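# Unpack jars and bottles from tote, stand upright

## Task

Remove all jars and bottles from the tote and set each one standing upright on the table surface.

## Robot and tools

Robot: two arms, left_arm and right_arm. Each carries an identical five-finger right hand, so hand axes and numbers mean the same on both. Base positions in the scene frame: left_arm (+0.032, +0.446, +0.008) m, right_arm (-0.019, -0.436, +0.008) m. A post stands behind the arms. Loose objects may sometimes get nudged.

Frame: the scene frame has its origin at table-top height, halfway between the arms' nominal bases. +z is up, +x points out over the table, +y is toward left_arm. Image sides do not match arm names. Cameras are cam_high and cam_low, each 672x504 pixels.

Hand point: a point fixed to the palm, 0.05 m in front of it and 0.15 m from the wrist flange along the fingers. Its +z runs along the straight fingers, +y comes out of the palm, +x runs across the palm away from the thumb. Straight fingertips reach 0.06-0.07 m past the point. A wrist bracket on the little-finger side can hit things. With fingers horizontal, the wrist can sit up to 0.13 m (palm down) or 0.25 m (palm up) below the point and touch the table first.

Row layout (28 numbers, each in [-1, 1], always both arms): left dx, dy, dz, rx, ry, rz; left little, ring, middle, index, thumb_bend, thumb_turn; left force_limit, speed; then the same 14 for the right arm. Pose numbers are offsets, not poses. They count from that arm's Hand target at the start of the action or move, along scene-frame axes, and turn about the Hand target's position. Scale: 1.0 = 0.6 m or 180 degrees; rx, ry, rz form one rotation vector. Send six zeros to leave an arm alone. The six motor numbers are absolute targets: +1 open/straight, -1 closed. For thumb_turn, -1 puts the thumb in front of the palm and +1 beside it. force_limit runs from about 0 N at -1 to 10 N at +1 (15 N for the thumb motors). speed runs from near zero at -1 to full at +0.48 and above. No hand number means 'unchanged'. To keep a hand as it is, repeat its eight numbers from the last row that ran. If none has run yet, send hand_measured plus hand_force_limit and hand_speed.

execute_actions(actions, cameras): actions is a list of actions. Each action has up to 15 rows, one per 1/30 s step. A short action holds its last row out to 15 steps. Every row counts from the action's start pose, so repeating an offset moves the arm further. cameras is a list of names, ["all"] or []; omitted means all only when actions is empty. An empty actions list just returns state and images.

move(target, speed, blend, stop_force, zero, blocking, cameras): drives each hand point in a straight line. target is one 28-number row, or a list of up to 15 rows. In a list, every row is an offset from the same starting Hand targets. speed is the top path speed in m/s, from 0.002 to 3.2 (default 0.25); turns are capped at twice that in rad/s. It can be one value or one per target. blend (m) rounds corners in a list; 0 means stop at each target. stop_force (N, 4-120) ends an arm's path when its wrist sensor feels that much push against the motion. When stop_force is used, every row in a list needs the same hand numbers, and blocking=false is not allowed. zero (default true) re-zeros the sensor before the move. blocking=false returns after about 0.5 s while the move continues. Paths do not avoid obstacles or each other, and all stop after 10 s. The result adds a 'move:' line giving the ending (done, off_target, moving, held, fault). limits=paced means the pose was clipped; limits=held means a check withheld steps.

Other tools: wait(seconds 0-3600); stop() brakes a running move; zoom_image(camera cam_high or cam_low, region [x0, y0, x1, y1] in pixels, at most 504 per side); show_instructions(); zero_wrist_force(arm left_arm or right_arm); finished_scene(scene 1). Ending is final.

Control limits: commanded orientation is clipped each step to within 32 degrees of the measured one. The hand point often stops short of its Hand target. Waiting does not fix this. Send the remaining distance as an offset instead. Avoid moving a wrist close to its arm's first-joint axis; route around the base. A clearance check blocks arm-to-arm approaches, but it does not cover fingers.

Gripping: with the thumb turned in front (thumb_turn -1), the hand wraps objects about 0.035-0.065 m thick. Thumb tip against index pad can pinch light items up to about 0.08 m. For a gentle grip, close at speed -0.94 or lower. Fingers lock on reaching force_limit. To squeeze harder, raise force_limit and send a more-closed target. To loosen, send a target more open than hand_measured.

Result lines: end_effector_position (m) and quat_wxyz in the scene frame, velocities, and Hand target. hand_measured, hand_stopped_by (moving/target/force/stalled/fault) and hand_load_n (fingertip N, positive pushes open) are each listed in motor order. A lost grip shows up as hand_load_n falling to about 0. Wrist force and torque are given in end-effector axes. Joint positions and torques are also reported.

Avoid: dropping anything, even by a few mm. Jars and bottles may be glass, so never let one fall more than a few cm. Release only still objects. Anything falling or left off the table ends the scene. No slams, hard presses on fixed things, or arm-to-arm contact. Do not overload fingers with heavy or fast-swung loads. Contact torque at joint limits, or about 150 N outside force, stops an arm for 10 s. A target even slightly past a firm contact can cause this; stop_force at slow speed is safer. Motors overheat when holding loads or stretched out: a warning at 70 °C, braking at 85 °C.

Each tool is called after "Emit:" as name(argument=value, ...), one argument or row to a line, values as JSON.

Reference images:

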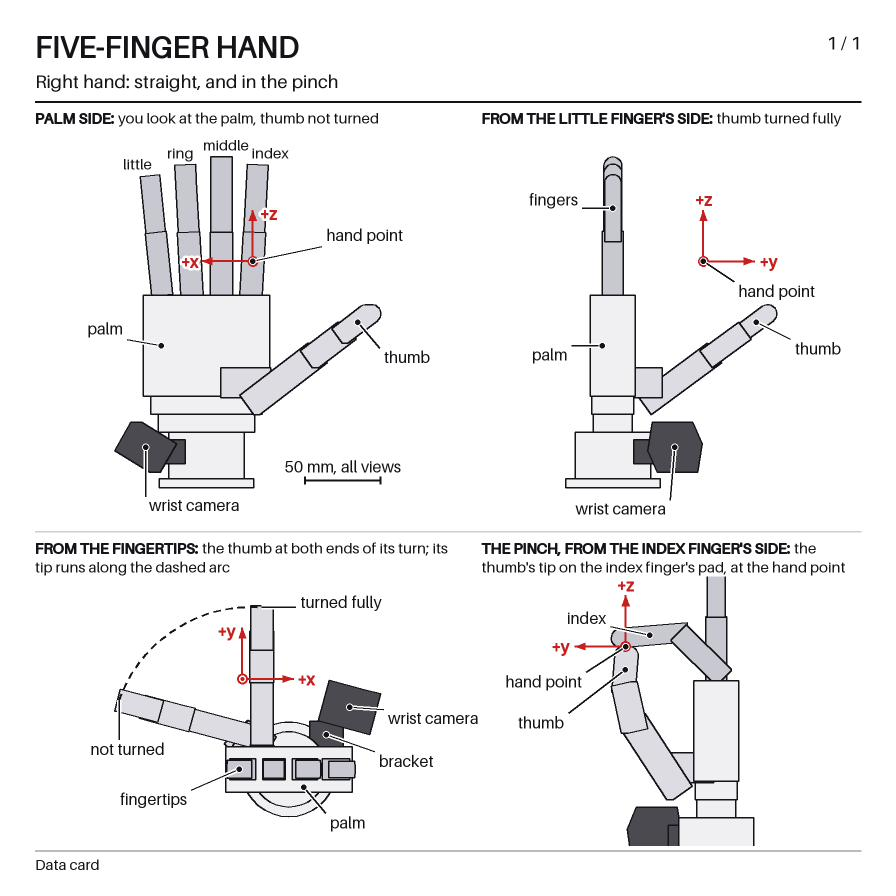

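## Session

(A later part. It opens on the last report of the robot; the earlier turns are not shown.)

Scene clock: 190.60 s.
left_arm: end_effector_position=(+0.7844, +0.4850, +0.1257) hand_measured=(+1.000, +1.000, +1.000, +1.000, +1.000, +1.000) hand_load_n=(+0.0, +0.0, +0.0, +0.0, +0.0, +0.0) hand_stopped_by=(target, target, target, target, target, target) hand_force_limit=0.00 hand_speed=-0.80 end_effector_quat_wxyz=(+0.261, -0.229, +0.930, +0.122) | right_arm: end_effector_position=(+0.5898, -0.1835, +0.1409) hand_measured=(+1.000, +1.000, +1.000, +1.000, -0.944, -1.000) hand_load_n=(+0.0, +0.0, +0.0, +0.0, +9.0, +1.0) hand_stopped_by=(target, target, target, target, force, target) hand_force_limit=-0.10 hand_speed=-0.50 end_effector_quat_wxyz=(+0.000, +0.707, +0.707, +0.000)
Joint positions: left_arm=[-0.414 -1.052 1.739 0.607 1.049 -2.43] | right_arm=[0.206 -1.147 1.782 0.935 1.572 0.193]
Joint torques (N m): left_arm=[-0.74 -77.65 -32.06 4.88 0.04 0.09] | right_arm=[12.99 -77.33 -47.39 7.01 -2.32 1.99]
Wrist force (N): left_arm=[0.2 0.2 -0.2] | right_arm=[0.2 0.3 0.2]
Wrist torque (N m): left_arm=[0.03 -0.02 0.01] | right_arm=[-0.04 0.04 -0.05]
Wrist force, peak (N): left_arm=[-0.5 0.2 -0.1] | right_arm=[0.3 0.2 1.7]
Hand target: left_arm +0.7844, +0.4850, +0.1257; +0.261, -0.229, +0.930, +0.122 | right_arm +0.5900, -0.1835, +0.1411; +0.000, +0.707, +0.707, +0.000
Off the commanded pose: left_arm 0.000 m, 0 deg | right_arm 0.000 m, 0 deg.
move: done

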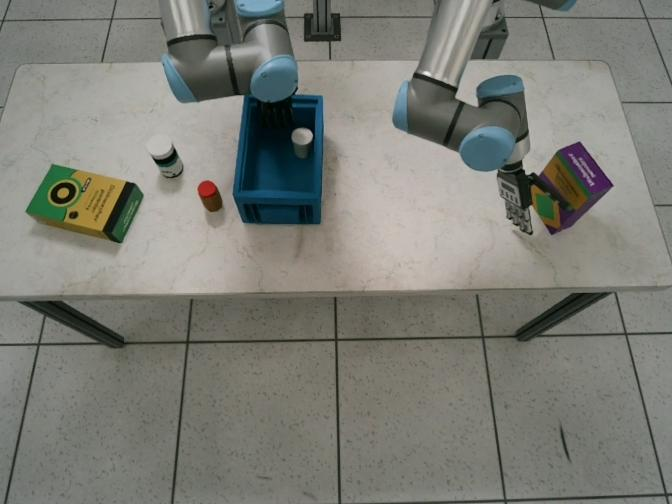

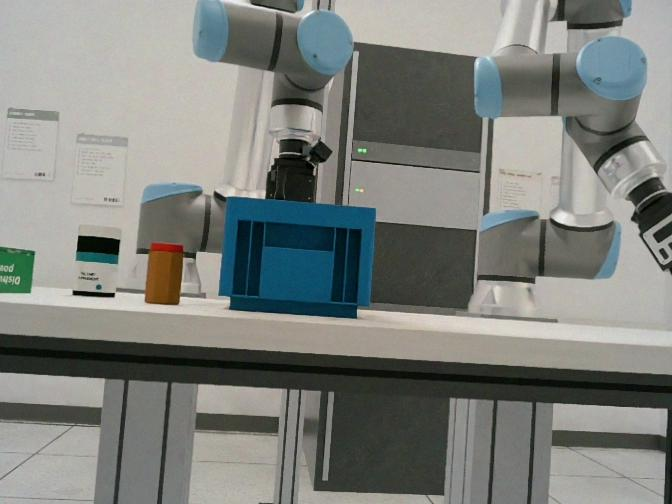

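Emit:
move(
  target=[
    [0,0,0,0,0,0,1,1,1,1,1,1,0,-0.8, 0,-0.005,0,0,0,0,1,1,1,1,-1,-1,-0.1,-0.5],
    [0,0,0,0,0,0,1,1,1,1,1,1,0,-0.8, 0,-0.005,-0.0935,0,0,0,1,1,1,1,-1,-1,-0.1,-0.5],
  ],
  speed=0.04,
  stop_force=5,
  cameras=["all"],
)

Emit:
zoom_image(
  camera="cam_high",
  region=[240, 70, 340, 170],
)

Scene clock: 198.87 s.
left_arm: end_effector_position=(+0.7844, +0.4850, +0.1257) hand_measured=(+1.000, +1.000, +1.000, +1.000, +1.000, +1.000) hand_load_n=(+0.0, +0.0, +0.0, +0.0, +0.0, +0.0) hand_stopped_by=(target, target, target, target, target, target) hand_force_limit=0.00 hand_speed=-0.80 end_effector_quat_wxyz=(+0.261, -0.229, +0.930, +0.122) | right_arm: end_effector_position=(+0.5900, -0.1865, +0.0850) hand_measured=(+1.000, +1.000, +1.000, +1.000, -0.944, -1.000) hand_load_n=(+0.0, +0.0, +0.0, +0.0, +9.0, +1.0) hand_stopped_by=(target, target, target, target, force, target) hand_force_limit=-0.10 hand_speed=-0.50 end_effector_quat_wxyz=(+0.000, +0.707, +0.707, +0.000)
Joint positions: left_arm=[-0.414 -1.052 1.739 0.607 1.049 -2.43] | right_arm=[0.201 -1.089 1.816 0.843 1.572 0.188]
Joint torques (N m): left_arm=[0.84 -76.99 -32.29 4.47 -0.49 0.39] | right_arm=[14.39 -79.74 -44.95 6.24 -1.51 1.08]
Wrist force (N): left_arm=[0.1 -0.1 0.1] | right_arm=[0.6 0.3 0.6]
Wrist torque (N m): left_arm=[-0.03 -0.01 0.00] | right_arm=[-0.05 -0.02 0.10]
Wrist force, peak (N): left_arm=[-0.3 -0.2 0.3] | right_arm=[0.0 2.5 0.0]
Hand target: left_arm +0.7844, +0.4850, +0.1257; +0.261, -0.229, +0.930, +0.122 | right_arm +0.5900, -0.1865, +0.0850; +0.000, +0.707, +0.707, +0.000
Off the commanded pose: left_arm 0.000 m, 0 deg | right_arm 0.000 m, 0 deg.
move: done

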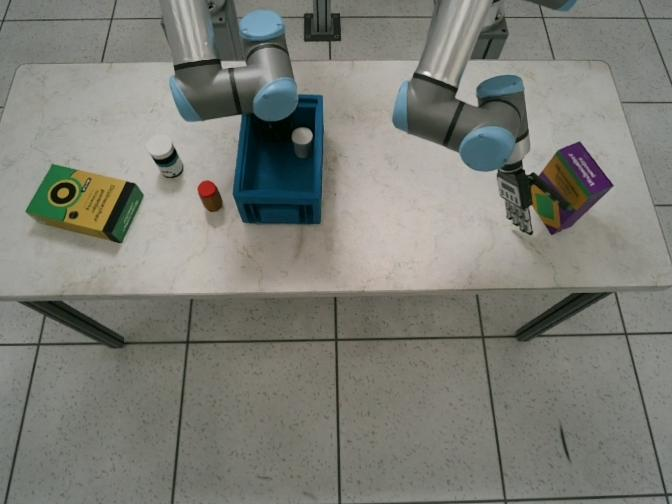

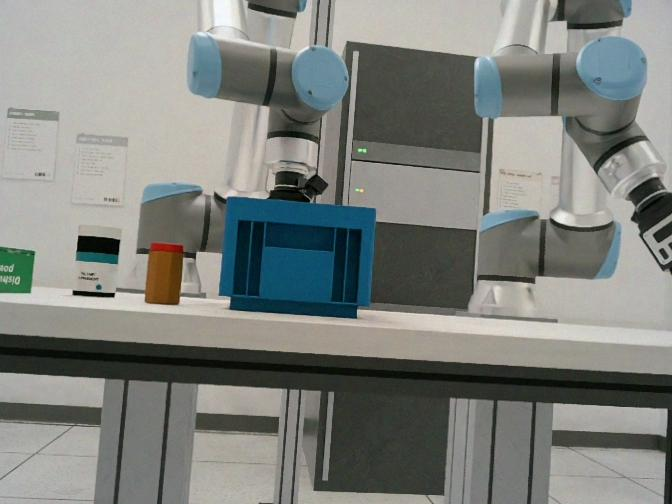

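Scaled by 5.040.

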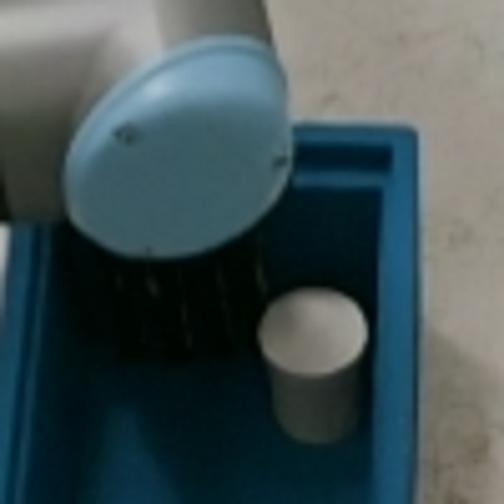

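Emit:
move(
  target=[0,0,0,0,0,0,1,1,1,1,1,1,0,-0.8, 0.02,0.0117,0,0,0,0,1,1,1,1,-1,-1,-0.1,-0.5],
  speed=0.02,
  stop_force=5,
  cameras=["cam_high"],
)

Emit:
zoom_image(
  camera="cam_high",
  region=[240, 70, 340, 170],
)

Scene clock: 201.87 s.
left_arm: end_effector_position=(+0.7844, +0.4850, +0.1257) hand_measured=(+1.000, +1.000, +1.000, +1.000, +1.000, +1.000) hand_load_n=(+0.5, +0.0, +0.0, +0.0, +0.0, +0.0) hand_stopped_by=(target, target, target, target, target, target) hand_force_limit=0.00 hand_speed=-0.80 end_effector_quat_wxyz=(+0.261, -0.229, +0.930, +0.122) | right_arm: end_effector_position=(+0.6020, -0.1795, +0.0850) hand_measured=(+1.000, +1.000, +1.000, +1.000, -0.944, -1.000) hand_load_n=(+0.0, +0.0, +0.0, +0.0, +9.0, +1.0) hand_stopped_by=(target, target, target, target, force, target) hand_force_limit=-0.10 hand_speed=-0.50 end_effector_quat_wxyz=(+0.000, +0.707, +0.707, +0.000)
Joint positions: left_arm=[-0.414 -1.052 1.739 0.607 1.049 -2.43] | right_arm=[0.209 -1.071 1.786 0.856 1.572 0.196]
Joint torques (N m): left_arm=[0.46 -75.74 -31.55 4.65 0.17 0.64] | right_arm=[-11.85 -81.57 -15.81 1.57 -1.19 -1.64]
Wrist force (N): left_arm=[0.3 -0.1 0.0] | right_arm=[-0.1 0.1 0.6]
Wrist torque (N m): left_arm=[-0.02 -0.04 0.00] | right_arm=[-0.10 0.08 -0.20]
Wrist force, peak (N): left_arm=[-0.4 -0.1 0.0] | right_arm=[0.1 -0.1 0.8]
Hand target: left_arm +0.7844, +0.4850, +0.1257; +0.261, -0.229, +0.930, +0.122 | right_arm +0.6020, -0.1795, +0.0850; +0.000, +0.707, +0.707, +0.000
Off the commanded pose: left_arm 0.000 m, 0 deg | right_arm 0.000 m, 0 deg.
move: done

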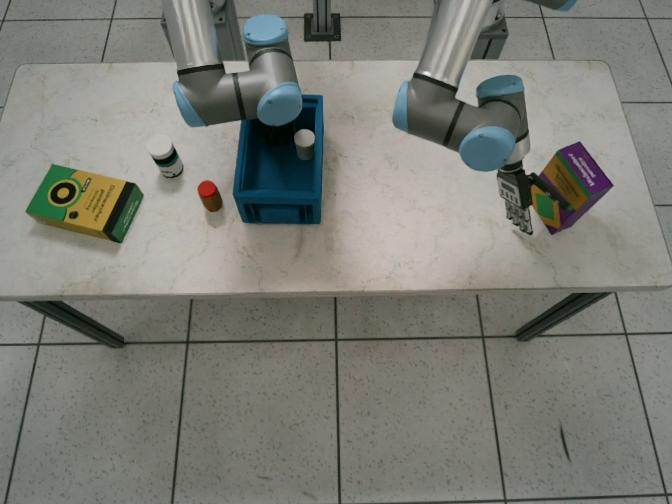

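Scaled by 5.040.

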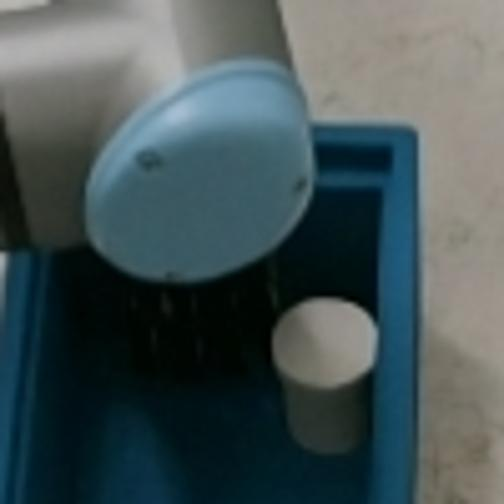

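Emit:
move(
  target=[0,0,0,0,0,0,1,1,1,1,1,1,0,-0.8, 0.015,0.005,0,0,0,0,1,1,1,1,-1,-1,-0.1,-0.5],
  speed=0.02,
  stop_force=5,
  cameras=["cam_high"],
)

Emit:
zoom_image(
  camera="cam_high",
  region=[240, 70, 340, 170],
)

Scene clock: 205.17 s.
left_arm: end_effector_position=(+0.7844, +0.4850, +0.1257) hand_measured=(+1.000, +1.000, +1.000, +1.000, +1.000, +1.000) hand_load_n=(+0.0, +0.5, +0.0, +0.0, +0.0, +0.0) hand_stopped_by=(target, target, target, target, target, target) hand_force_limit=0.00 hand_speed=-0.80 end_effector_quat_wxyz=(+0.261, -0.229, +0.930, +0.122) | right_arm: end_effector_position=(+0.6110, -0.1764, +0.0850) hand_measured=(+1.000, +1.000, +1.000, +1.000, -0.944, -1.000) hand_load_n=(+0.0, +0.0, +0.0, +0.0, +9.0, +1.0) hand_stopped_by=(target, target, target, target, force, target) hand_force_limit=-0.10 hand_speed=-0.50 end_effector_quat_wxyz=(+0.000, +0.707, +0.707, +0.000)
Joint positions: left_arm=[-0.414 -1.052 1.739 0.607 1.049 -2.43] | right_arm=[0.211 -1.059 1.765 0.864 1.572 0.198]
Joint torques (N m): left_arm=[0.81 -79.95 -32.16 5.08 -0.15 0.23] | right_arm=[3.41 -81.31 -16.21 1.61 0.19 -1.59]
Wrist force (N): left_arm=[0.0 0.1 0.0] | right_arm=[-0.1 0.1 0.4]
Wrist torque (N m): left_arm=[0.01 0.01 0.00] | right_arm=[-0.07 0.07 -0.20]
Wrist force, peak (N): left_arm=[-0.4 0.2 -0.3] | right_arm=[0.4 0.3 0.7]
Hand target: left_arm +0.7844, +0.4850, +0.1257; +0.261, -0.229, +0.930, +0.122 | right_arm +0.6110, -0.1765, +0.0850; +0.000, +0.707, +0.707, +0.000
Off the commanded pose: left_arm 0.000 m, 0 deg | right_arm 0.000 m, 0 deg.
move: done

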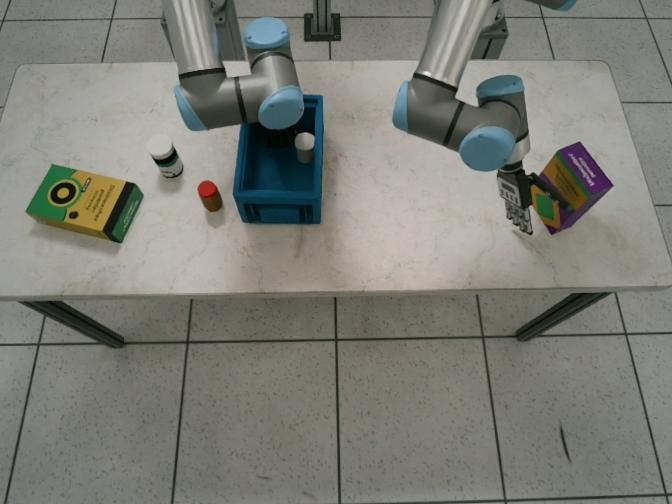

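Scaled by 5.040.

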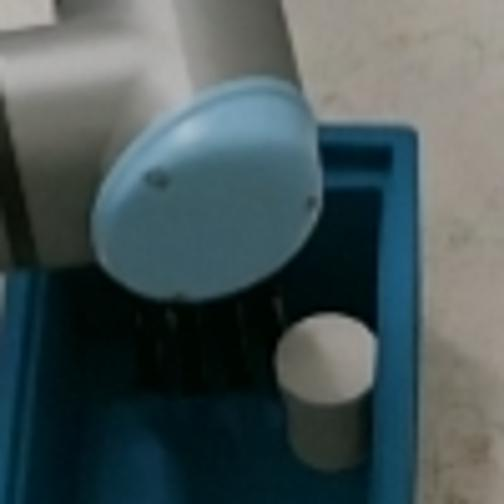

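Emit:
move(
  target=[0,0,0,0,0,0,1,1,1,1,1,1,0,-0.8, 0.0333,0.0067,0,0,0,0,1,1,1,1,-1,-1,-0.1,-0.5],
  speed=0.02,
  stop_force=5,
  cameras=["cam_high"],
)

Emit:
zoom_image(
  camera="cam_high",
  region=[240, 80, 340, 180],
)

Scene clock: 208.17 s.
left_arm: end_effector_position=(+0.7844, +0.4850, +0.1257) hand_measured=(+1.000, +1.000, +1.000, +1.000, +1.000, +1.000) hand_load_n=(+0.0, +0.0, +0.0, +0.0, +0.0, +0.0) hand_stopped_by=(target, target, target, target, target, target) hand_force_limit=0.00 hand_speed=-0.80 end_effector_quat_wxyz=(+0.261, -0.229, +0.930, +0.122) | right_arm: end_effector_position=(+0.6310, -0.1725, +0.0850) hand_measured=(+1.000, +1.000, +1.000, +1.000, -0.944, -1.000) hand_load_n=(+0.0, +0.0, +0.0, +0.0, +9.0, +1.0) hand_stopped_by=(target, target, target, target, force, target) hand_force_limit=-0.10 hand_speed=-0.50 end_effector_quat_wxyz=(+0.000, +0.707, +0.707, +0.000)
Joint positions: left_arm=[-0.414 -1.052 1.739 0.607 1.049 -2.43] | right_arm=[0.211 -1.033 1.721 0.882 1.572 0.198]
Joint torques (N m): left_arm=[-0.15 -76.52 -32.11 4.9 -0.19 0.52] | right_arm=[12.55 -84.45 -17.1 1.51 0.07 2.04]
Wrist force (N): left_arm=[0.1 0.0 0.2] | right_arm=[0.3 -0.2 0.2]
Wrist torque (N m): left_arm=[-0.02 -0.02 0.00] | right_arm=[-0.10 0.02 -0.18]
Wrist force, peak (N): left_arm=[-0.4 -0.2 0.2] | right_arm=[0.2 -0.3 0.9]
Hand target: left_arm +0.7844, +0.4850, +0.1257; +0.261, -0.229, +0.930, +0.122 | right_arm +0.6309, -0.1724, +0.0850; +0.000, +0.707, +0.707, +0.000
Off the commanded pose: left_arm 0.000 m, 0 deg | right_arm 0.000 m, 0 deg.
move: done

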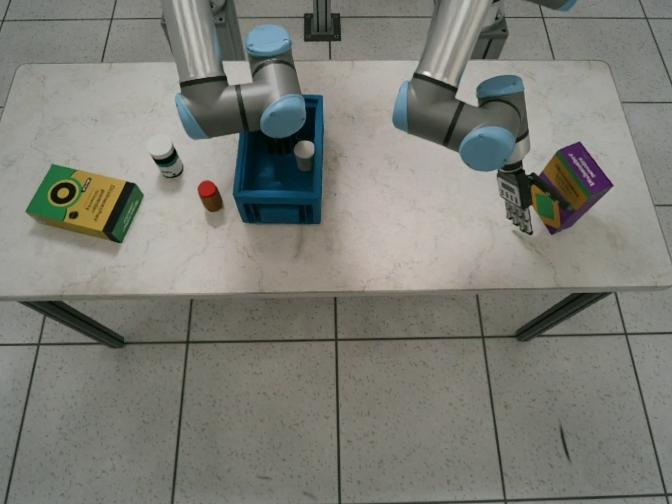

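Scaled by 5.040.

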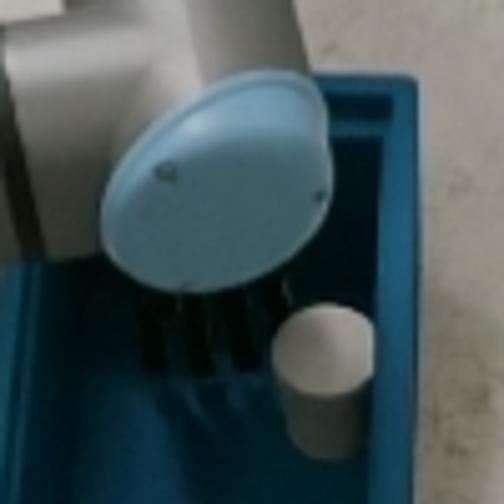

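Emit:
move(
  target=[0,0,0,0,0,0,1,1,1,1,1,1,0,-0.8, 0.05,0.0083,0,0,0,0,1,1,1,1,-1,-1,-0.1,-0.5],
  speed=0.02,
  stop_force=5,
  cameras=["cam_high"],
)

Emit:
zoom_image(
  camera="cam_high",
  region=[240, 80, 340, 180],
)

Scene clock: 212.37 s.
left_arm: end_effector_position=(+0.7844, +0.4850, +0.1257) hand_measured=(+1.000, +1.000, +1.000, +1.000, +1.000, +1.000) hand_load_n=(+0.0, +0.0, +0.0, +0.0, +0.0, +0.0) hand_stopped_by=(target, target, target, target, target, target) hand_force_limit=0.00 hand_speed=-0.80 end_effector_quat_wxyz=(+0.261, -0.229, +0.930, +0.122) | right_arm: end_effector_position=(+0.6610, -0.1675, +0.0850) hand_measured=(+1.000, +1.000, +1.000, +1.000, -0.944, -1.000) hand_load_n=(+0.0, +0.0, +0.0, +0.0, +9.0, +1.0) hand_stopped_by=(target, target, target, target, force, target) hand_force_limit=-0.10 hand_speed=-0.50 end_effector_quat_wxyz=(+0.000, +0.707, +0.707, +0.000)
Joint positions: left_arm=[-0.414 -1.052 1.739 0.607 1.049 -2.43] | right_arm=[0.209 -0.994 1.654 0.91 1.572 0.196]
Joint torques (N m): left_arm=[-2.58 -78.4 -31.95 4.72 0.17 0.19] | right_arm=[-8.43 -87.44 -17.72 1.48 -0.55 -0.94]
Wrist force (N): left_arm=[-0.1 0.2 0.0] | right_arm=[0.1 0.1 0.6]
Wrist torque (N m): left_arm=[0.03 0.01 -0.01] | right_arm=[-0.09 0.03 0.17]
Wrist force, peak (N): left_arm=[-0.5 0.3 0.1] | right_arm=[0.0 0.0 0.9]
Hand target: left_arm +0.7844, +0.4850, +0.1257; +0.261, -0.229, +0.930, +0.122 | right_arm +0.6609, -0.1675, +0.0850; +0.000, +0.707, +0.707, +0.000
Off the commanded pose: left_arm 0.000 m, 0 deg | right_arm 0.000 m, 0 deg.
move: done

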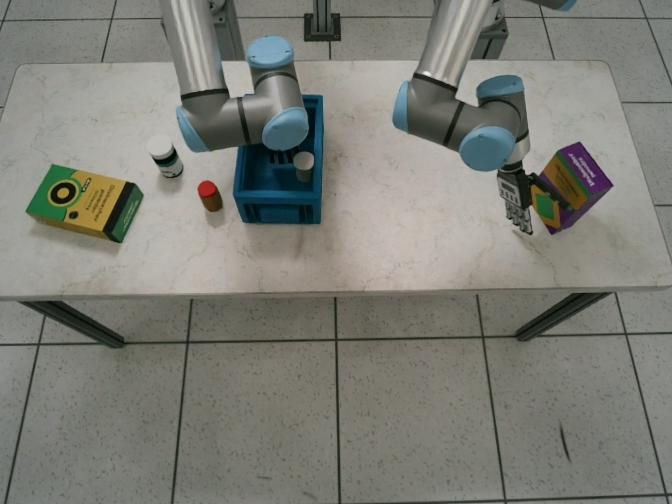

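Scaled by 5.040.

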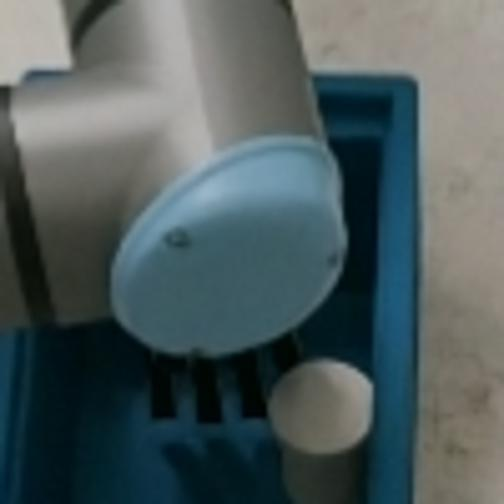

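Emit:
move(
  target=[
    [0,0,0,0,0,0,1,1,1,1,1,1,0,-0.8, -0.025,-0.01,0,0,0,0,1,1,1,1,-1,-1,-0.1,-0.5],
    [0,0,0,0,0,0,1,1,1,1,1,1,0,-0.8, -0.025,-0.01,0.34,0,0,0,1,1,1,1,-1,-1,-0.1,-0.5],
  ],
  speed=[0.05,0.2],
  blend=[0.004,0],
)

Emit:
move(
  target=[
    [0,0,0,0,0,0,1,1,1,1,1,1,0,-0.8, 0,0.06,0.03,0,0,0.5,1,1,0.5,0.5,0.84,-1,-0.1,-0.5],
    [0,0,0,0,0,0,1,1,1,1,1,1,0,-0.8, -0.0115,0.165,0.03,-0.3827,0,0.9239,1,1,0.5,0.5,0.84,-1,-0.1,-0.5],
    [0,0,0,0,0,0,1,1,1,1,1,1,0,-0.8, -0.0115,0.165,-0.065,-0.3827,0,0.9239,1,1,0.5,0.5,0.84,-1,-0.1,-0.5],
  ],
  speed=0.5,
  blend=[0.02,0.02,0],
  cameras=["all"],
)

Emit:
zoom_image(
  camera="cam_high",
  region=[210, 80, 350, 220],
)

Scene clock: 221.23 s.
left_arm: end_effector_position=(+0.7844, +0.4850, +0.1257) hand_measured=(+1.000, +1.000, +1.000, +1.000, +1.000, +1.000) hand_load_n=(+0.0, +0.0, +0.0, +0.0, +0.0, +0.0) hand_stopped_by=(target, target, target, target, target, target) hand_force_limit=0.00 hand_speed=-0.80 end_effector_quat_wxyz=(+0.261, -0.229, +0.930, +0.122) | right_arm: end_effector_position=(+0.6460, -0.1734, +0.2889) hand_measured=(+1.000, +1.000, +1.000, +1.000, -0.944, -1.000) hand_load_n=(+0.0, +0.0, +0.0, +0.0, +9.0, +1.0) hand_stopped_by=(target, target, target, target, force, target) hand_force_limit=-0.10 hand_speed=-0.50 end_effector_quat_wxyz=(+0.000, +0.707, +0.707, +0.000)
Joint positions: left_arm=[-0.414 -1.052 1.739 0.607 1.049 -2.43] | right_arm=[0.205 -1.18 1.537 1.214 1.572 0.192]
Joint torques (N m): left_arm=[0.48 -77.07 -30.68 4.59 0.07 0.24] | right_arm=[8.73 -71.74 -30.34 5.95 -0.22 1.52]
Wrist force (N): left_arm=[-0.3 0.0 -0.2] | right_arm=[0.6 0.1 0.4]
Wrist torque (N m): left_arm=[0.01 0.06 -0.02] | right_arm=[-0.07 -0.09 0.18]
Wrist force, peak (N): left_arm=[-0.4 -0.2 0.2] | right_arm=[0.2 -0.4 2.7]
Hand target: left_arm +0.7844, +0.4850, +0.1257; +0.261, -0.229, +0.930, +0.122 | right_arm +0.6459, -0.1735, +0.2890; +0.000, +0.707, +0.707, +0.000
Off the commanded pose: left_arm 0.000 m, 0 deg | right_arm 0.000 m, 0 deg.
move: done

Scene clock: 225.30 s.
left_arm: end_effector_position=(+0.7844, +0.4850, +0.1257) hand_measured=(+1.000, +1.000, +1.000, +1.000, +1.000, +1.000) hand_load_n=(+0.0, +0.0, +0.0, +0.0, +0.0, +0.0) hand_stopped_by=(target, target, target, target, target, target) hand_force_limit=0.00 hand_speed=-0.80 end_effector_quat_wxyz=(+0.261, -0.229, +0.930, +0.122) | right_arm: end_effector_position=(+0.6391, -0.0744, +0.2501) hand_measured=(+1.000, +1.000, +0.500, +0.500, +0.840, -1.000) hand_load_n=(+0.0, +0.0, +0.0, +0.0, +0.0, +0.0) hand_stopped_by=(target, target, target, target, target, target) hand_force_limit=-0.10 hand_speed=-0.50 end_effector_quat_wxyz=(-0.271, +0.653, -0.654, +0.270)
Joint positions: left_arm=[-0.414 -1.052 1.739 0.607 1.049 -2.43] | right_arm=[0.298 -1.336 1.731 0.411 1.77 -2.937]
Joint torques (N m): left_arm=[-1.06 -77.6 -31.6 5.03 -0.04 0.58] | right_arm=[-14.89 -52.93 -33.24 -0.19 -1.13 -2.27]
Wrist force (N): left_arm=[0.0 0.1 -0.1] | right_arm=[0.6 -1.6 0.0]
Wrist torque (N m): left_arm=[0.03 0.00 0.00] | right_arm=[-0.19 -0.03 -0.09]
Wrist force, peak (N): left_arm=[-0.1 0.4 -0.4] | right_arm=[0.1 -4.4 -2.6]
Hand target: left_arm +0.7844, +0.4850, +0.1257; +0.261, -0.229, +0.930, +0.122 | right_arm +0.6390, -0.0745, +0.2500; -0.271, +0.653, -0.654, +0.270
Off the commanded pose: left_arm 0.000 m, 0 deg | right_arm 0.000 m, 0 deg.
move: done

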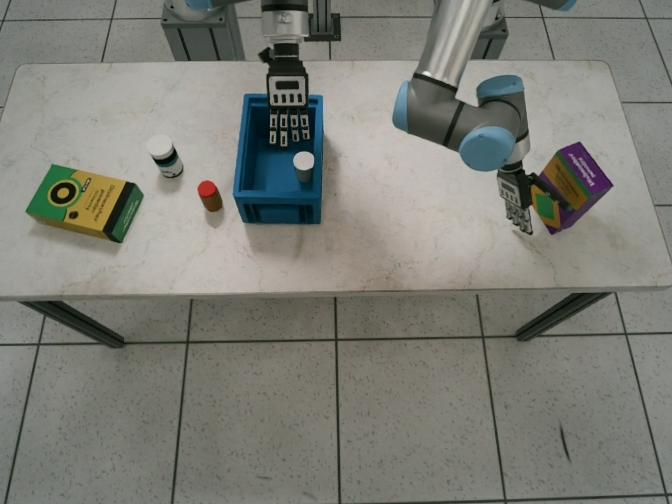

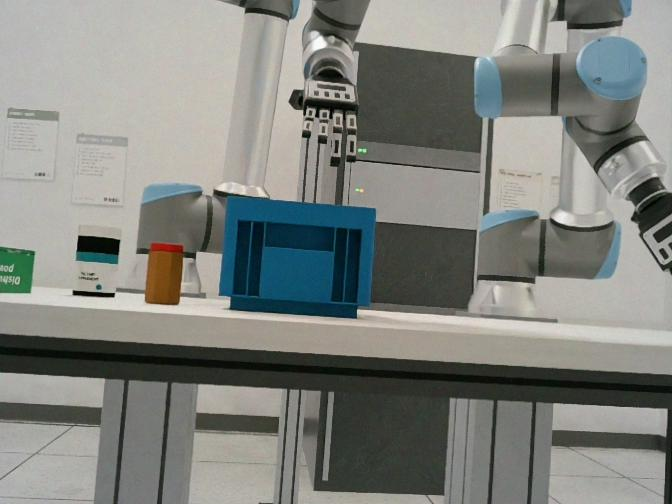

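Scaled by 3.600.

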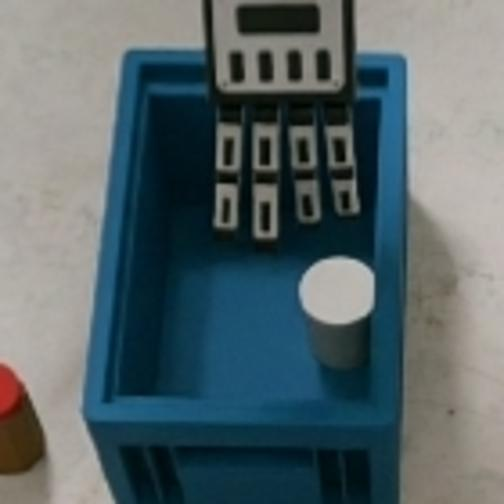

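Emit:
move(
  target=[0,0,0,0,0,0,1,1,1,1,1,1,0,-0.8, 0,-0.0058,-0.2167,0,0,0,1,1,0.5,0.5,0.84,-1,-0.1,-0.5],
  speed=0.12,
  stop_force=12,
  cameras=["cam_high"],
)

Emit:
zoom_image(
  camera="cam_high",
  region=[240, 100, 340, 200],
)

Scene clock: 228.97 s.
left_arm: end_effector_position=(+0.7844, +0.4850, +0.1257) hand_measured=(+1.000, +1.000, +1.000, +1.000, +1.000, +1.000) hand_load_n=(+0.0, +0.5, +0.0, +0.0, +0.0, +0.0) hand_stopped_by=(target, target, target, target, target, target) hand_force_limit=0.00 hand_speed=-0.80 end_effector_quat_wxyz=(+0.261, -0.229, +0.930, +0.122) | right_arm: end_effector_position=(+0.6391, -0.0780, +0.1199) hand_measured=(+1.000, +1.000, +0.500, +0.500, +0.840, -1.000) hand_load_n=(+0.0, +0.0, +0.0, +0.0, +0.0, +0.0) hand_stopped_by=(target, target, target, target, target, target) hand_force_limit=-0.10 hand_speed=-0.50 end_effector_quat_wxyz=(-0.271, +0.653, -0.654, +0.270)
Joint positions: left_arm=[-0.414 -1.052 1.739 0.607 1.049 -2.43] | right_arm=[0.292 -1.233 1.854 0.185 1.766 -2.941]
Joint torques (N m): left_arm=[-1.19 -80.66 -32.18 4.97 -0.01 0.47] | right_arm=[7.76 -69.36 -50.68 -0.28 0.59 1.02]
Wrist force (N): left_arm=[-0.2 0.1 0.2] | right_arm=[0.6 -1.1 0.0]
Wrist torque (N m): left_arm=[0.01 0.02 -0.01] | right_arm=[-0.12 -0.04 0.19]
Wrist force, peak (N): left_arm=[-0.6 0.1 -0.1] | right_arm=[0.6 -2.8 -0.9]
Hand target: left_arm +0.7844, +0.4850, +0.1257; +0.261, -0.229, +0.930, +0.122 | right_arm +0.6390, -0.0779, +0.1199; -0.271, +0.653, -0.654, +0.270
Off the commanded pose: left_arm 0.000 m, 0 deg | right_arm 0.000 m, 0 deg.
move: done

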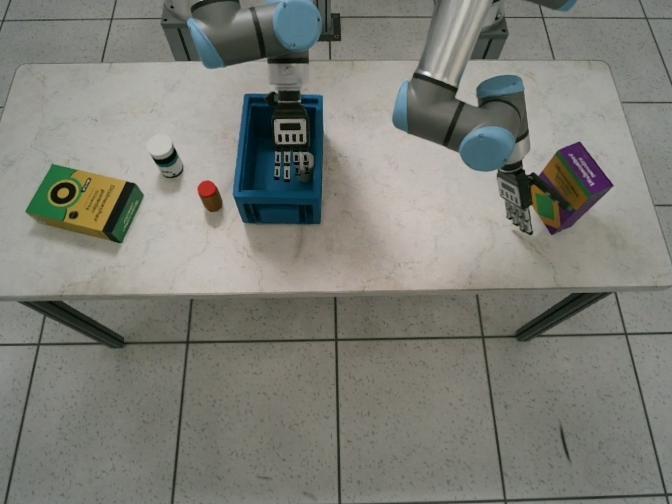

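Scaled by 5.040.

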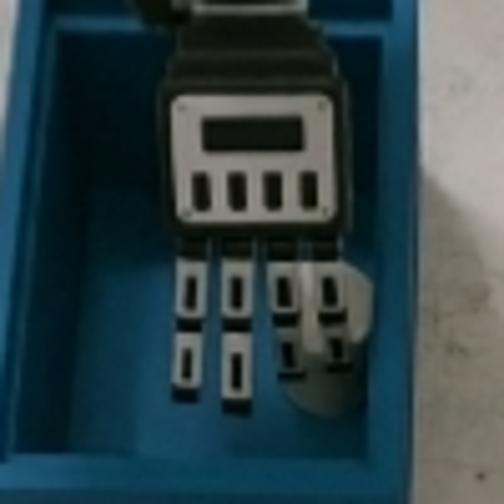

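Emit:
move(
  target=[0,0,0,0,0,0,1,1,1,1,1,1,0,-0.8, 0,0,-0.125,0,0,0,1,1,0.5,0.5,0.84,-1,-0.1,-0.5],
  speed=0.04,
  stop_force=5,
  cameras=["cam_high"],
)

Emit:
zoom_image(
  camera="cam_high",
  region=[240, 100, 340, 200],
)

Scene clock: 234.00 s.
left_arm: end_effector_position=(+0.7844, +0.4850, +0.1257) hand_measured=(+1.000, +1.000, +1.000, +1.000, +1.000, +1.000) hand_load_n=(+0.0, +0.0, +0.0, +0.0, +0.0, +0.0) hand_stopped_by=(target, target, target, target, target, target) hand_force_limit=0.00 hand_speed=-0.80 end_effector_quat_wxyz=(+0.261, -0.229, +0.930, +0.122) | right_arm: end_effector_position=(+0.6390, -0.0779, +0.0449) hand_measured=(+1.000, +1.000, +0.500, +0.500, +0.840, -1.000) hand_load_n=(+0.0, -0.5, -0.5, +0.0, +0.0, +0.0) hand_stopped_by=(target, target, target, target, target, target) hand_force_limit=-0.10 hand_speed=-0.50 end_effector_quat_wxyz=(-0.271, +0.653, -0.654, +0.270)
Joint positions: left_arm=[-0.414 -1.052 1.739 0.607 1.049 -2.43] | right_arm=[0.292 -1.152 1.9 0.057 1.766 -2.941]
Joint torques (N m): left_arm=[0.58 -80.45 -32.18 5.2 0.12 0.39] | right_arm=[8.32 -76.58 -46.85 4.57 0.25 1.03]
Wrist force (N): left_arm=[-0.1 -0.1 -0.3] | right_arm=[0.4 -1.0 0.2]
Wrist torque (N m): left_arm=[0.00 0.01 -0.01] | right_arm=[-0.14 -0.03 0.20]
Wrist force, peak (N): left_arm=[-0.2 -0.4 0.2] | right_arm=[0.4 -2.0 -0.8]
Hand target: left_arm +0.7844, +0.4850, +0.1257; +0.261, -0.229, +0.930, +0.122 | right_arm +0.6390, -0.0779, +0.0449; -0.271, +0.653, -0.654, +0.270
Off the commanded pose: left_arm 0.000 m, 0 deg | right_arm 0.000 m, 0 deg.
move: done

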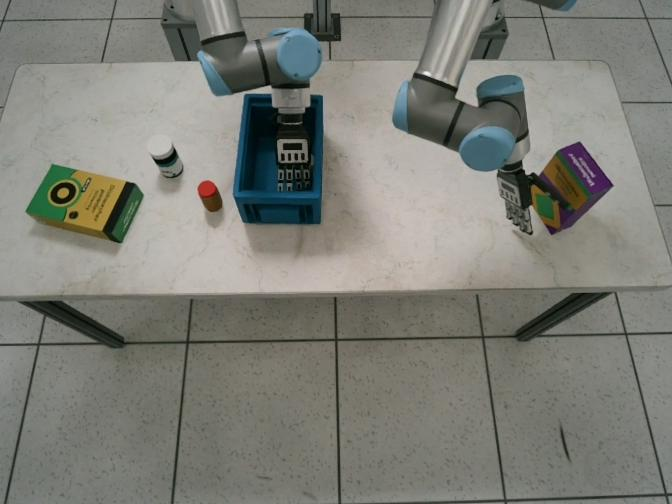

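Scaled by 5.040.

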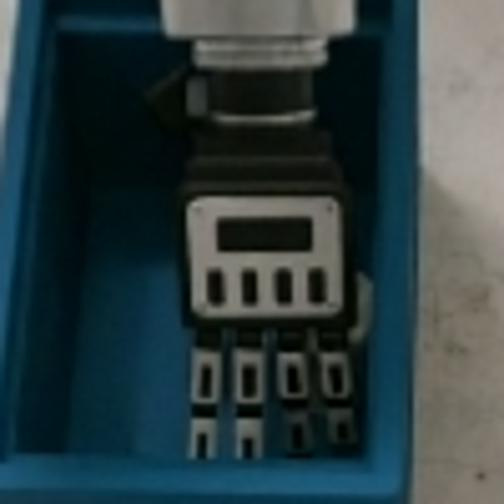

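Emit:
move(
  target=[0,0,0,0,0,0,1,1,1,1,1,1,0,-0.8, 0,0,0,0,0,0,1,1,0.0,0.0,0.3,-1,-0.1,-0.94],
  speed=0.03,
  cameras=["cam_high"],
)

Emit:
zoom_image(
  camera="cam_high",
  region=[240, 100, 340, 200],
)

Scene clock: 237.57 s.
left_arm: end_effector_position=(+0.7844, +0.4850, +0.1257) hand_measured=(+1.000, +1.000, +1.000, +1.000, +1.000, +1.000) hand_load_n=(+0.0, +0.0, +0.0, +0.0, +0.0, +0.0) hand_stopped_by=(target, target, target, target, target, target) hand_force_limit=0.00 hand_speed=-0.80 end_effector_quat_wxyz=(+0.261, -0.229, +0.930, +0.122) | right_arm: end_effector_position=(+0.6390, -0.0779, +0.0449) hand_measured=(+1.000, +1.000, +0.118, +0.106, +0.636, -1.000) hand_load_n=(+0.0, +0.0, +5.0, +6.0, +6.5, +0.5) hand_stopped_by=(target, target, force, force, force, target) hand_force_limit=-0.10 hand_speed=-0.94 end_effector_quat_wxyz=(-0.271, +0.653, -0.654, +0.270)
Joint positions: left_arm=[-0.414 -1.052 1.739 0.607 1.049 -2.43] | right_arm=[0.292 -1.152 1.9 0.057 1.766 -2.941]
Joint torques (N m): left_arm=[-2.35 -77.35 -32.4 4.96 0.06 0.52] | right_arm=[10.19 -76.3 -47.03 4.38 -0.26 -0.32]
Wrist force (N): left_arm=[0.1 0.0 -0.1] | right_arm=[0.4 -1.0 0.1]
Wrist torque (N m): left_arm=[0.01 -0.01 0.01] | right_arm=[-0.14 -0.03 0.20]
Wrist force, peak (N): left_arm=[-0.2 -0.4 0.1] | right_arm=[0.6 -1.5 0.4]
Hand target: left_arm +0.7844, +0.4850, +0.1257; +0.261, -0.229, +0.930, +0.122 | right_arm +0.6390, -0.0779, +0.0449; -0.271, +0.653, -0.654, +0.270
Off the commanded pose: left_arm 0.000 m, 0 deg | right_arm 0.000 m, 0 deg.
move: done

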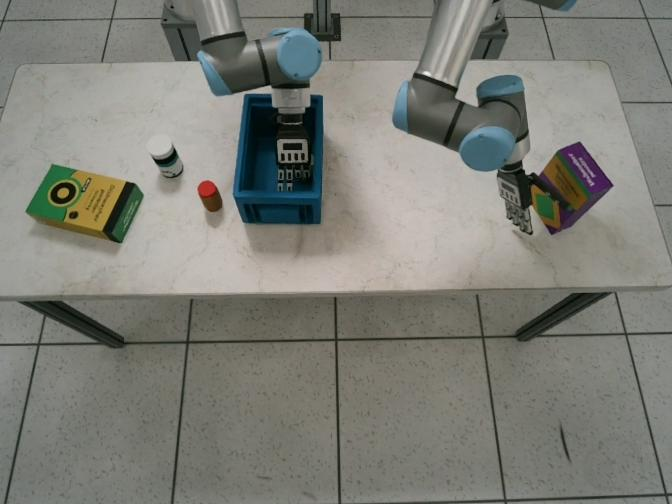

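Scaled by 5.040.

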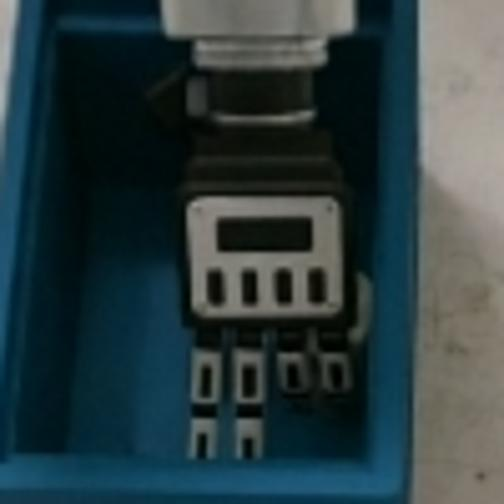

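Emit:
move(
  target=[
    [0,0,0,0,0,0,1,1,1,1,1,1,0,-0.8, 0,0,0.02,0,0,0,1,1,0.0,0.0,0.3,-1,-0.1,-0.94],
    [0,0,0,0,0,0,1,1,1,1,1,1,0,-0.8, 0,-0.02,0.3417,0,0,0,1,1,0.0,0.0,0.3,-1,-0.1,-0.94],
    [0,0,0,0,0,0,1,1,1,1,1,1,0,-0.8, -0.145,-0.3702,0.3417,0,0,0,1,1,0.0,0.0,0.3,-1,-0.1,-0.94],
    [0,0,0,0,0,0,1,1,1,1,1,1,0,-0.8, -0.145,-0.3702,0.025,0,0,0,1,1,0.0,0.0,0.3,-1,-0.1,-0.94],
  ],
  speed=[0.05,0.08,0.2,0.15],
  blend=[0.004,0.02,0.03,0],
  cameras=["all"],
)

Emit:
zoom_image(
  camera="cam_low",
  region=[60, 130, 260, 330],
)

Emit:
zoom_image(
  camera="cam_high",
  region=[140, 70, 340, 230],
)

Scene clock: 246.13 s.
left_arm: end_effector_position=(+0.7844, +0.4850, +0.1257) hand_measured=(+1.000, +1.000, +1.000, +1.000, +1.000, +1.000) hand_load_n=(+0.0, +0.0, +0.0, +0.0, -0.5, -0.5) hand_stopped_by=(target, target, target, target, target, target) hand_force_limit=0.00 hand_speed=-0.80 end_effector_quat_wxyz=(+0.261, -0.229, +0.930, +0.122) | right_arm: end_effector_position=(+0.5519, -0.3000, +0.0599) hand_measured=(+1.000, +1.000, +0.118, +0.106, +0.636, -1.000) hand_load_n=(+0.0, +0.0, +5.0, +5.5, +6.5, +1.0) hand_stopped_by=(target, target, force, force, force, target) hand_force_limit=-0.10 hand_speed=-0.94 end_effector_quat_wxyz=(-0.271, +0.653, -0.654, +0.270)
Joint positions: left_arm=[-0.414 -1.052 1.739 0.607 1.049 -2.43] | right_arm=[-0.153 -1.412 2.233 -0.028 1.453 -3.259]
Joint torques (N m): left_arm=[-0.46 -80.84 -31.5 5.16 -0.22 0.48] | right_arm=[13.71 -34.28 -44.5 -0.45 1.03 1.96]
Wrist force (N): left_arm=[-0.1 0.0 -0.1] | right_arm=[0.4 -1.1 0.3]
Wrist torque (N m): left_arm=[0.00 0.01 -0.01] | right_arm=[-0.16 0.01 -0.10]
Wrist force, peak (N): left_arm=[-0.3 -0.3 0.3] | right_arm=[-0.6 -2.5 0.0]
Hand target: left_arm +0.7844, +0.4850, +0.1257; +0.261, -0.229, +0.930, +0.122 | right_arm +0.5520, -0.3001, +0.0599; -0.271, +0.653, -0.654, +0.270
Off the commanded pose: left_arm 0.000 m, 0 deg | right_arm 0.000 m, 0 deg.
move: done

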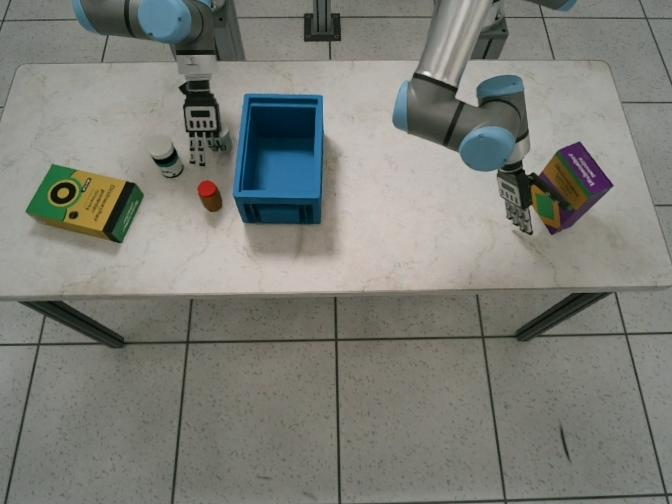

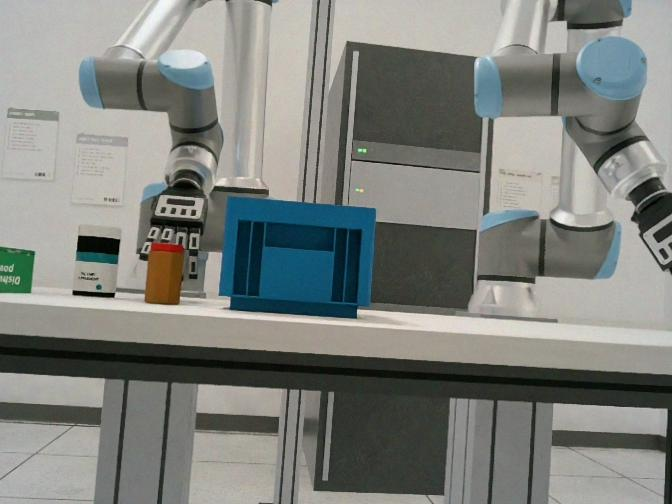

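Scaled by 2.520.

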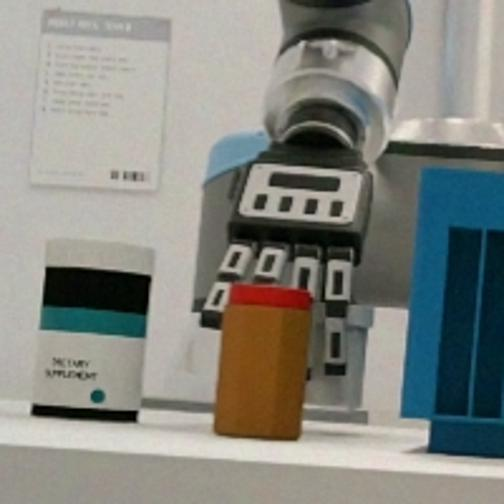

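Scaled by 2.520.

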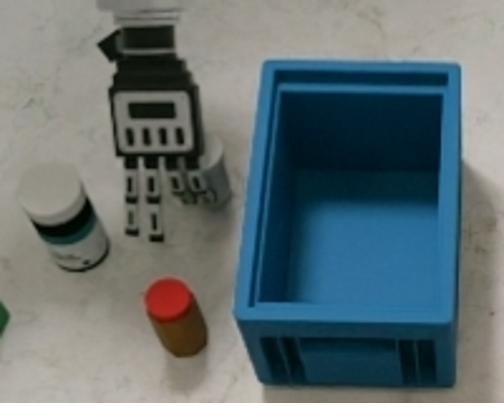

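Emit:
move(
  target=[0,0,0,0,0,0,1,1,1,1,1,1,0,-0.8, 0,0,-0.0183,0,0,0,1,1,0.0,0.0,0.3,-1,-0.1,-0.94],
  speed=0.04,
  stop_force=8,
)

Emit:
move(
  target=[0,0,0,0,0,0,1,1,1,1,1,1,0,-0.8, 0,0,-0.03,0,0,0,1,1,0.0,0.0,0.3,-1,-0.1,-0.94],
  speed=0.006,
  stop_force=4,
  cameras=["all"],
)

Emit:
zoom_image(
  camera="cam_low",
  region=[60, 130, 260, 330],
)

Emit:
zoom_image(
  camera="cam_high",
  region=[140, 70, 260, 190],
)

Scene clock: 251.57 s.
left_arm: end_effector_position=(+0.7844, +0.4850, +0.1257) hand_measured=(+1.000, +1.000, +1.000, +1.000, +1.000, +1.000) hand_load_n=(+0.0, +0.0, +0.0, +0.0, +0.0, +0.0) hand_stopped_by=(target, target, target, target, target, target) hand_force_limit=0.00 hand_speed=-0.80 end_effector_quat_wxyz=(+0.261, -0.229, +0.930, +0.122) | right_arm: end_effector_position=(+0.5520, -0.3001, +0.0490) hand_measured=(+1.000, +1.000, +0.118, +0.106, +0.636, -1.000) hand_load_n=(+0.0, +0.0, +5.0, +5.5, +6.5, +0.5) hand_stopped_by=(target, target, force, force, force, target) hand_force_limit=-0.10 hand_speed=-0.94 end_effector_quat_wxyz=(-0.271, +0.653, -0.654, +0.270)
Joint positions: left_arm=[-0.414 -1.052 1.739 0.607 1.049 -2.43] | right_arm=[-0.153 -1.395 2.24 -0.052 1.453 -3.259]
Joint torques (N m): left_arm=[-0.09 -79.5 -32.58 5.13 0.24 0.04] | right_arm=[11.91 -54.85 -43.85 4.38 1.02 1.82]
Wrist force (N): left_arm=[-0.1 0.2 0.1] | right_arm=[0.5 -1.4 0.0]
Wrist torque (N m): left_arm=[0.02 0.01 0.00] | right_arm=[-0.20 0.00 -0.11]
Wrist force, peak (N): left_arm=[0.5 -0.2 -0.4] | right_arm=[0.5 -1.7 0.3]
Hand target: left_arm +0.7844, +0.4850, +0.1257; +0.261, -0.229, +0.930, +0.122 | right_arm +0.5520, -0.3001, +0.0490; -0.271, +0.653, -0.654, +0.270
Off the commanded pose: left_arm 0.000 m, 0 deg | right_arm 0.000 m, 0 deg.
move: done

Scene clock: 253.70 s.
left_arm: end_effector_position=(+0.7844, +0.4850, +0.1257) hand_measured=(+1.000, +1.000, +1.000, +1.000, +1.000, +1.000) hand_load_n=(+0.0, +0.0, +0.0, +0.0, +0.0, +0.0) hand_stopped_by=(target, target, target, target, target, target) hand_force_limit=0.00 hand_speed=-0.80 end_effector_quat_wxyz=(+0.261, -0.229, +0.930, +0.122) | right_arm: end_effector_position=(+0.5520, -0.3000, +0.0413) hand_measured=(+1.000, +1.000, +0.118, +0.106, +0.636, -1.000) hand_load_n=(+0.0, +0.0, +4.5, +5.5, +6.5, +0.5) hand_stopped_by=(target, target, force, force, force, target) hand_force_limit=-0.10 hand_speed=-0.94 end_effector_quat_wxyz=(-0.271, +0.653, -0.654, +0.270)
Joint positions: left_arm=[-0.414 -1.052 1.739 0.607 1.049 -2.43] | right_arm=[-0.153 -1.383 2.245 -0.069 1.453 -3.259]
Joint torques (N m): left_arm=[-1.09 -78.01 -32.34 5.43 0.1 0.36] | right_arm=[11.11 -51.99 -40.22 4.87 1 1.54]
Wrist force (N): left_arm=[-0.1 0.0 0.4] | right_arm=[-0.3 -4.6 -2.6]
Wrist torque (N m): left_arm=[-0.02 0.01 -0.01] | right_arm=[-0.06 0.09 -0.16]
Wrist force, peak (N): left_arm=[0.3 0.5 0.4] | right_arm=[-0.4 -5.7 -6.5]
Hand target: left_arm +0.7844, +0.4850, +0.1257; +0.261, -0.229, +0.930, +0.122 | right_arm +0.5521, -0.3001, +0.0414; -0.271, +0.653, -0.654, +0.270 (not the last commanded pose)
Off the commanded pose: left_arm 0.000 m, 0 deg | right_arm 0.010 m, 0 deg.
move: contact (right_arm)

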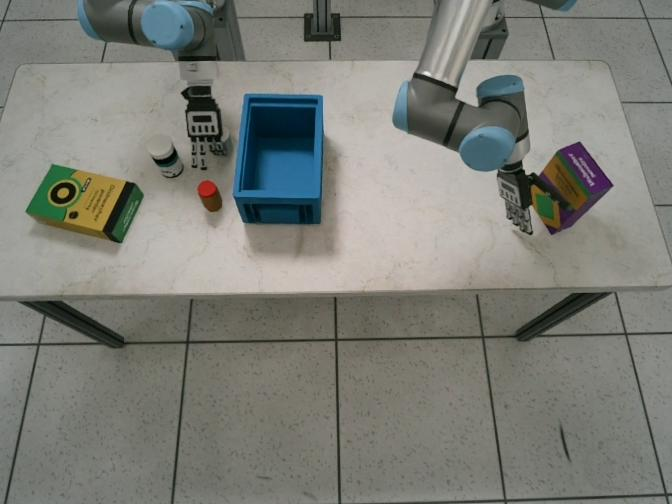

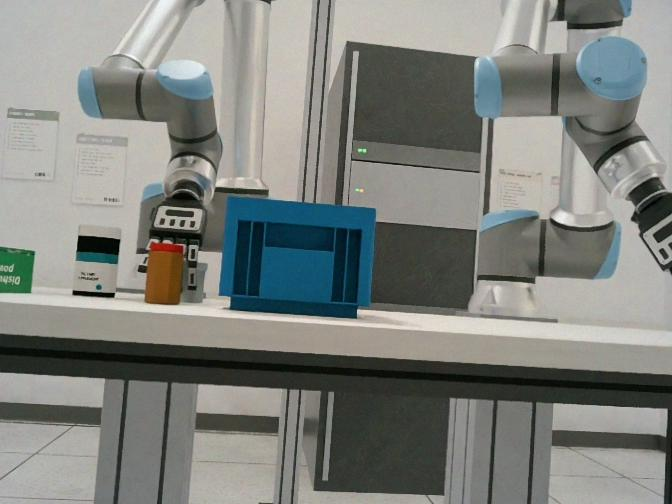

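Scaled by 2.520.

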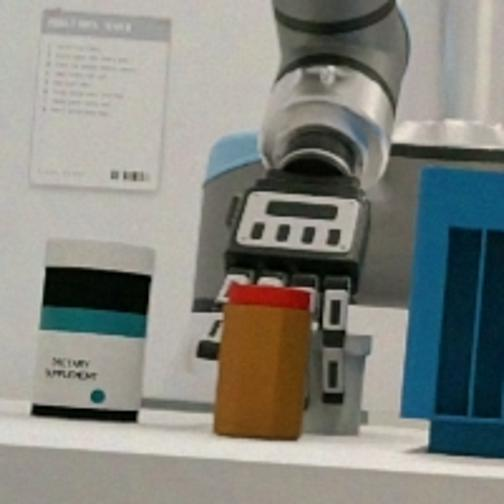

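Scaled by 4.200.

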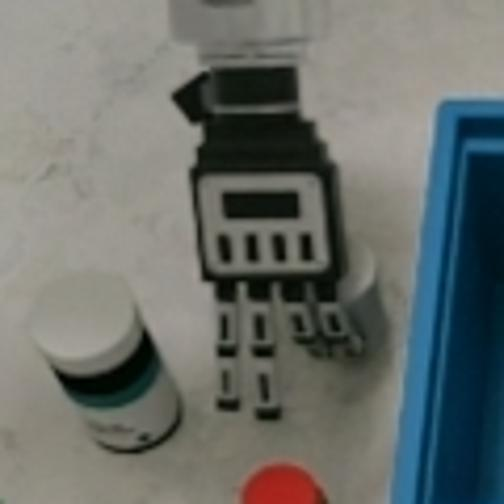

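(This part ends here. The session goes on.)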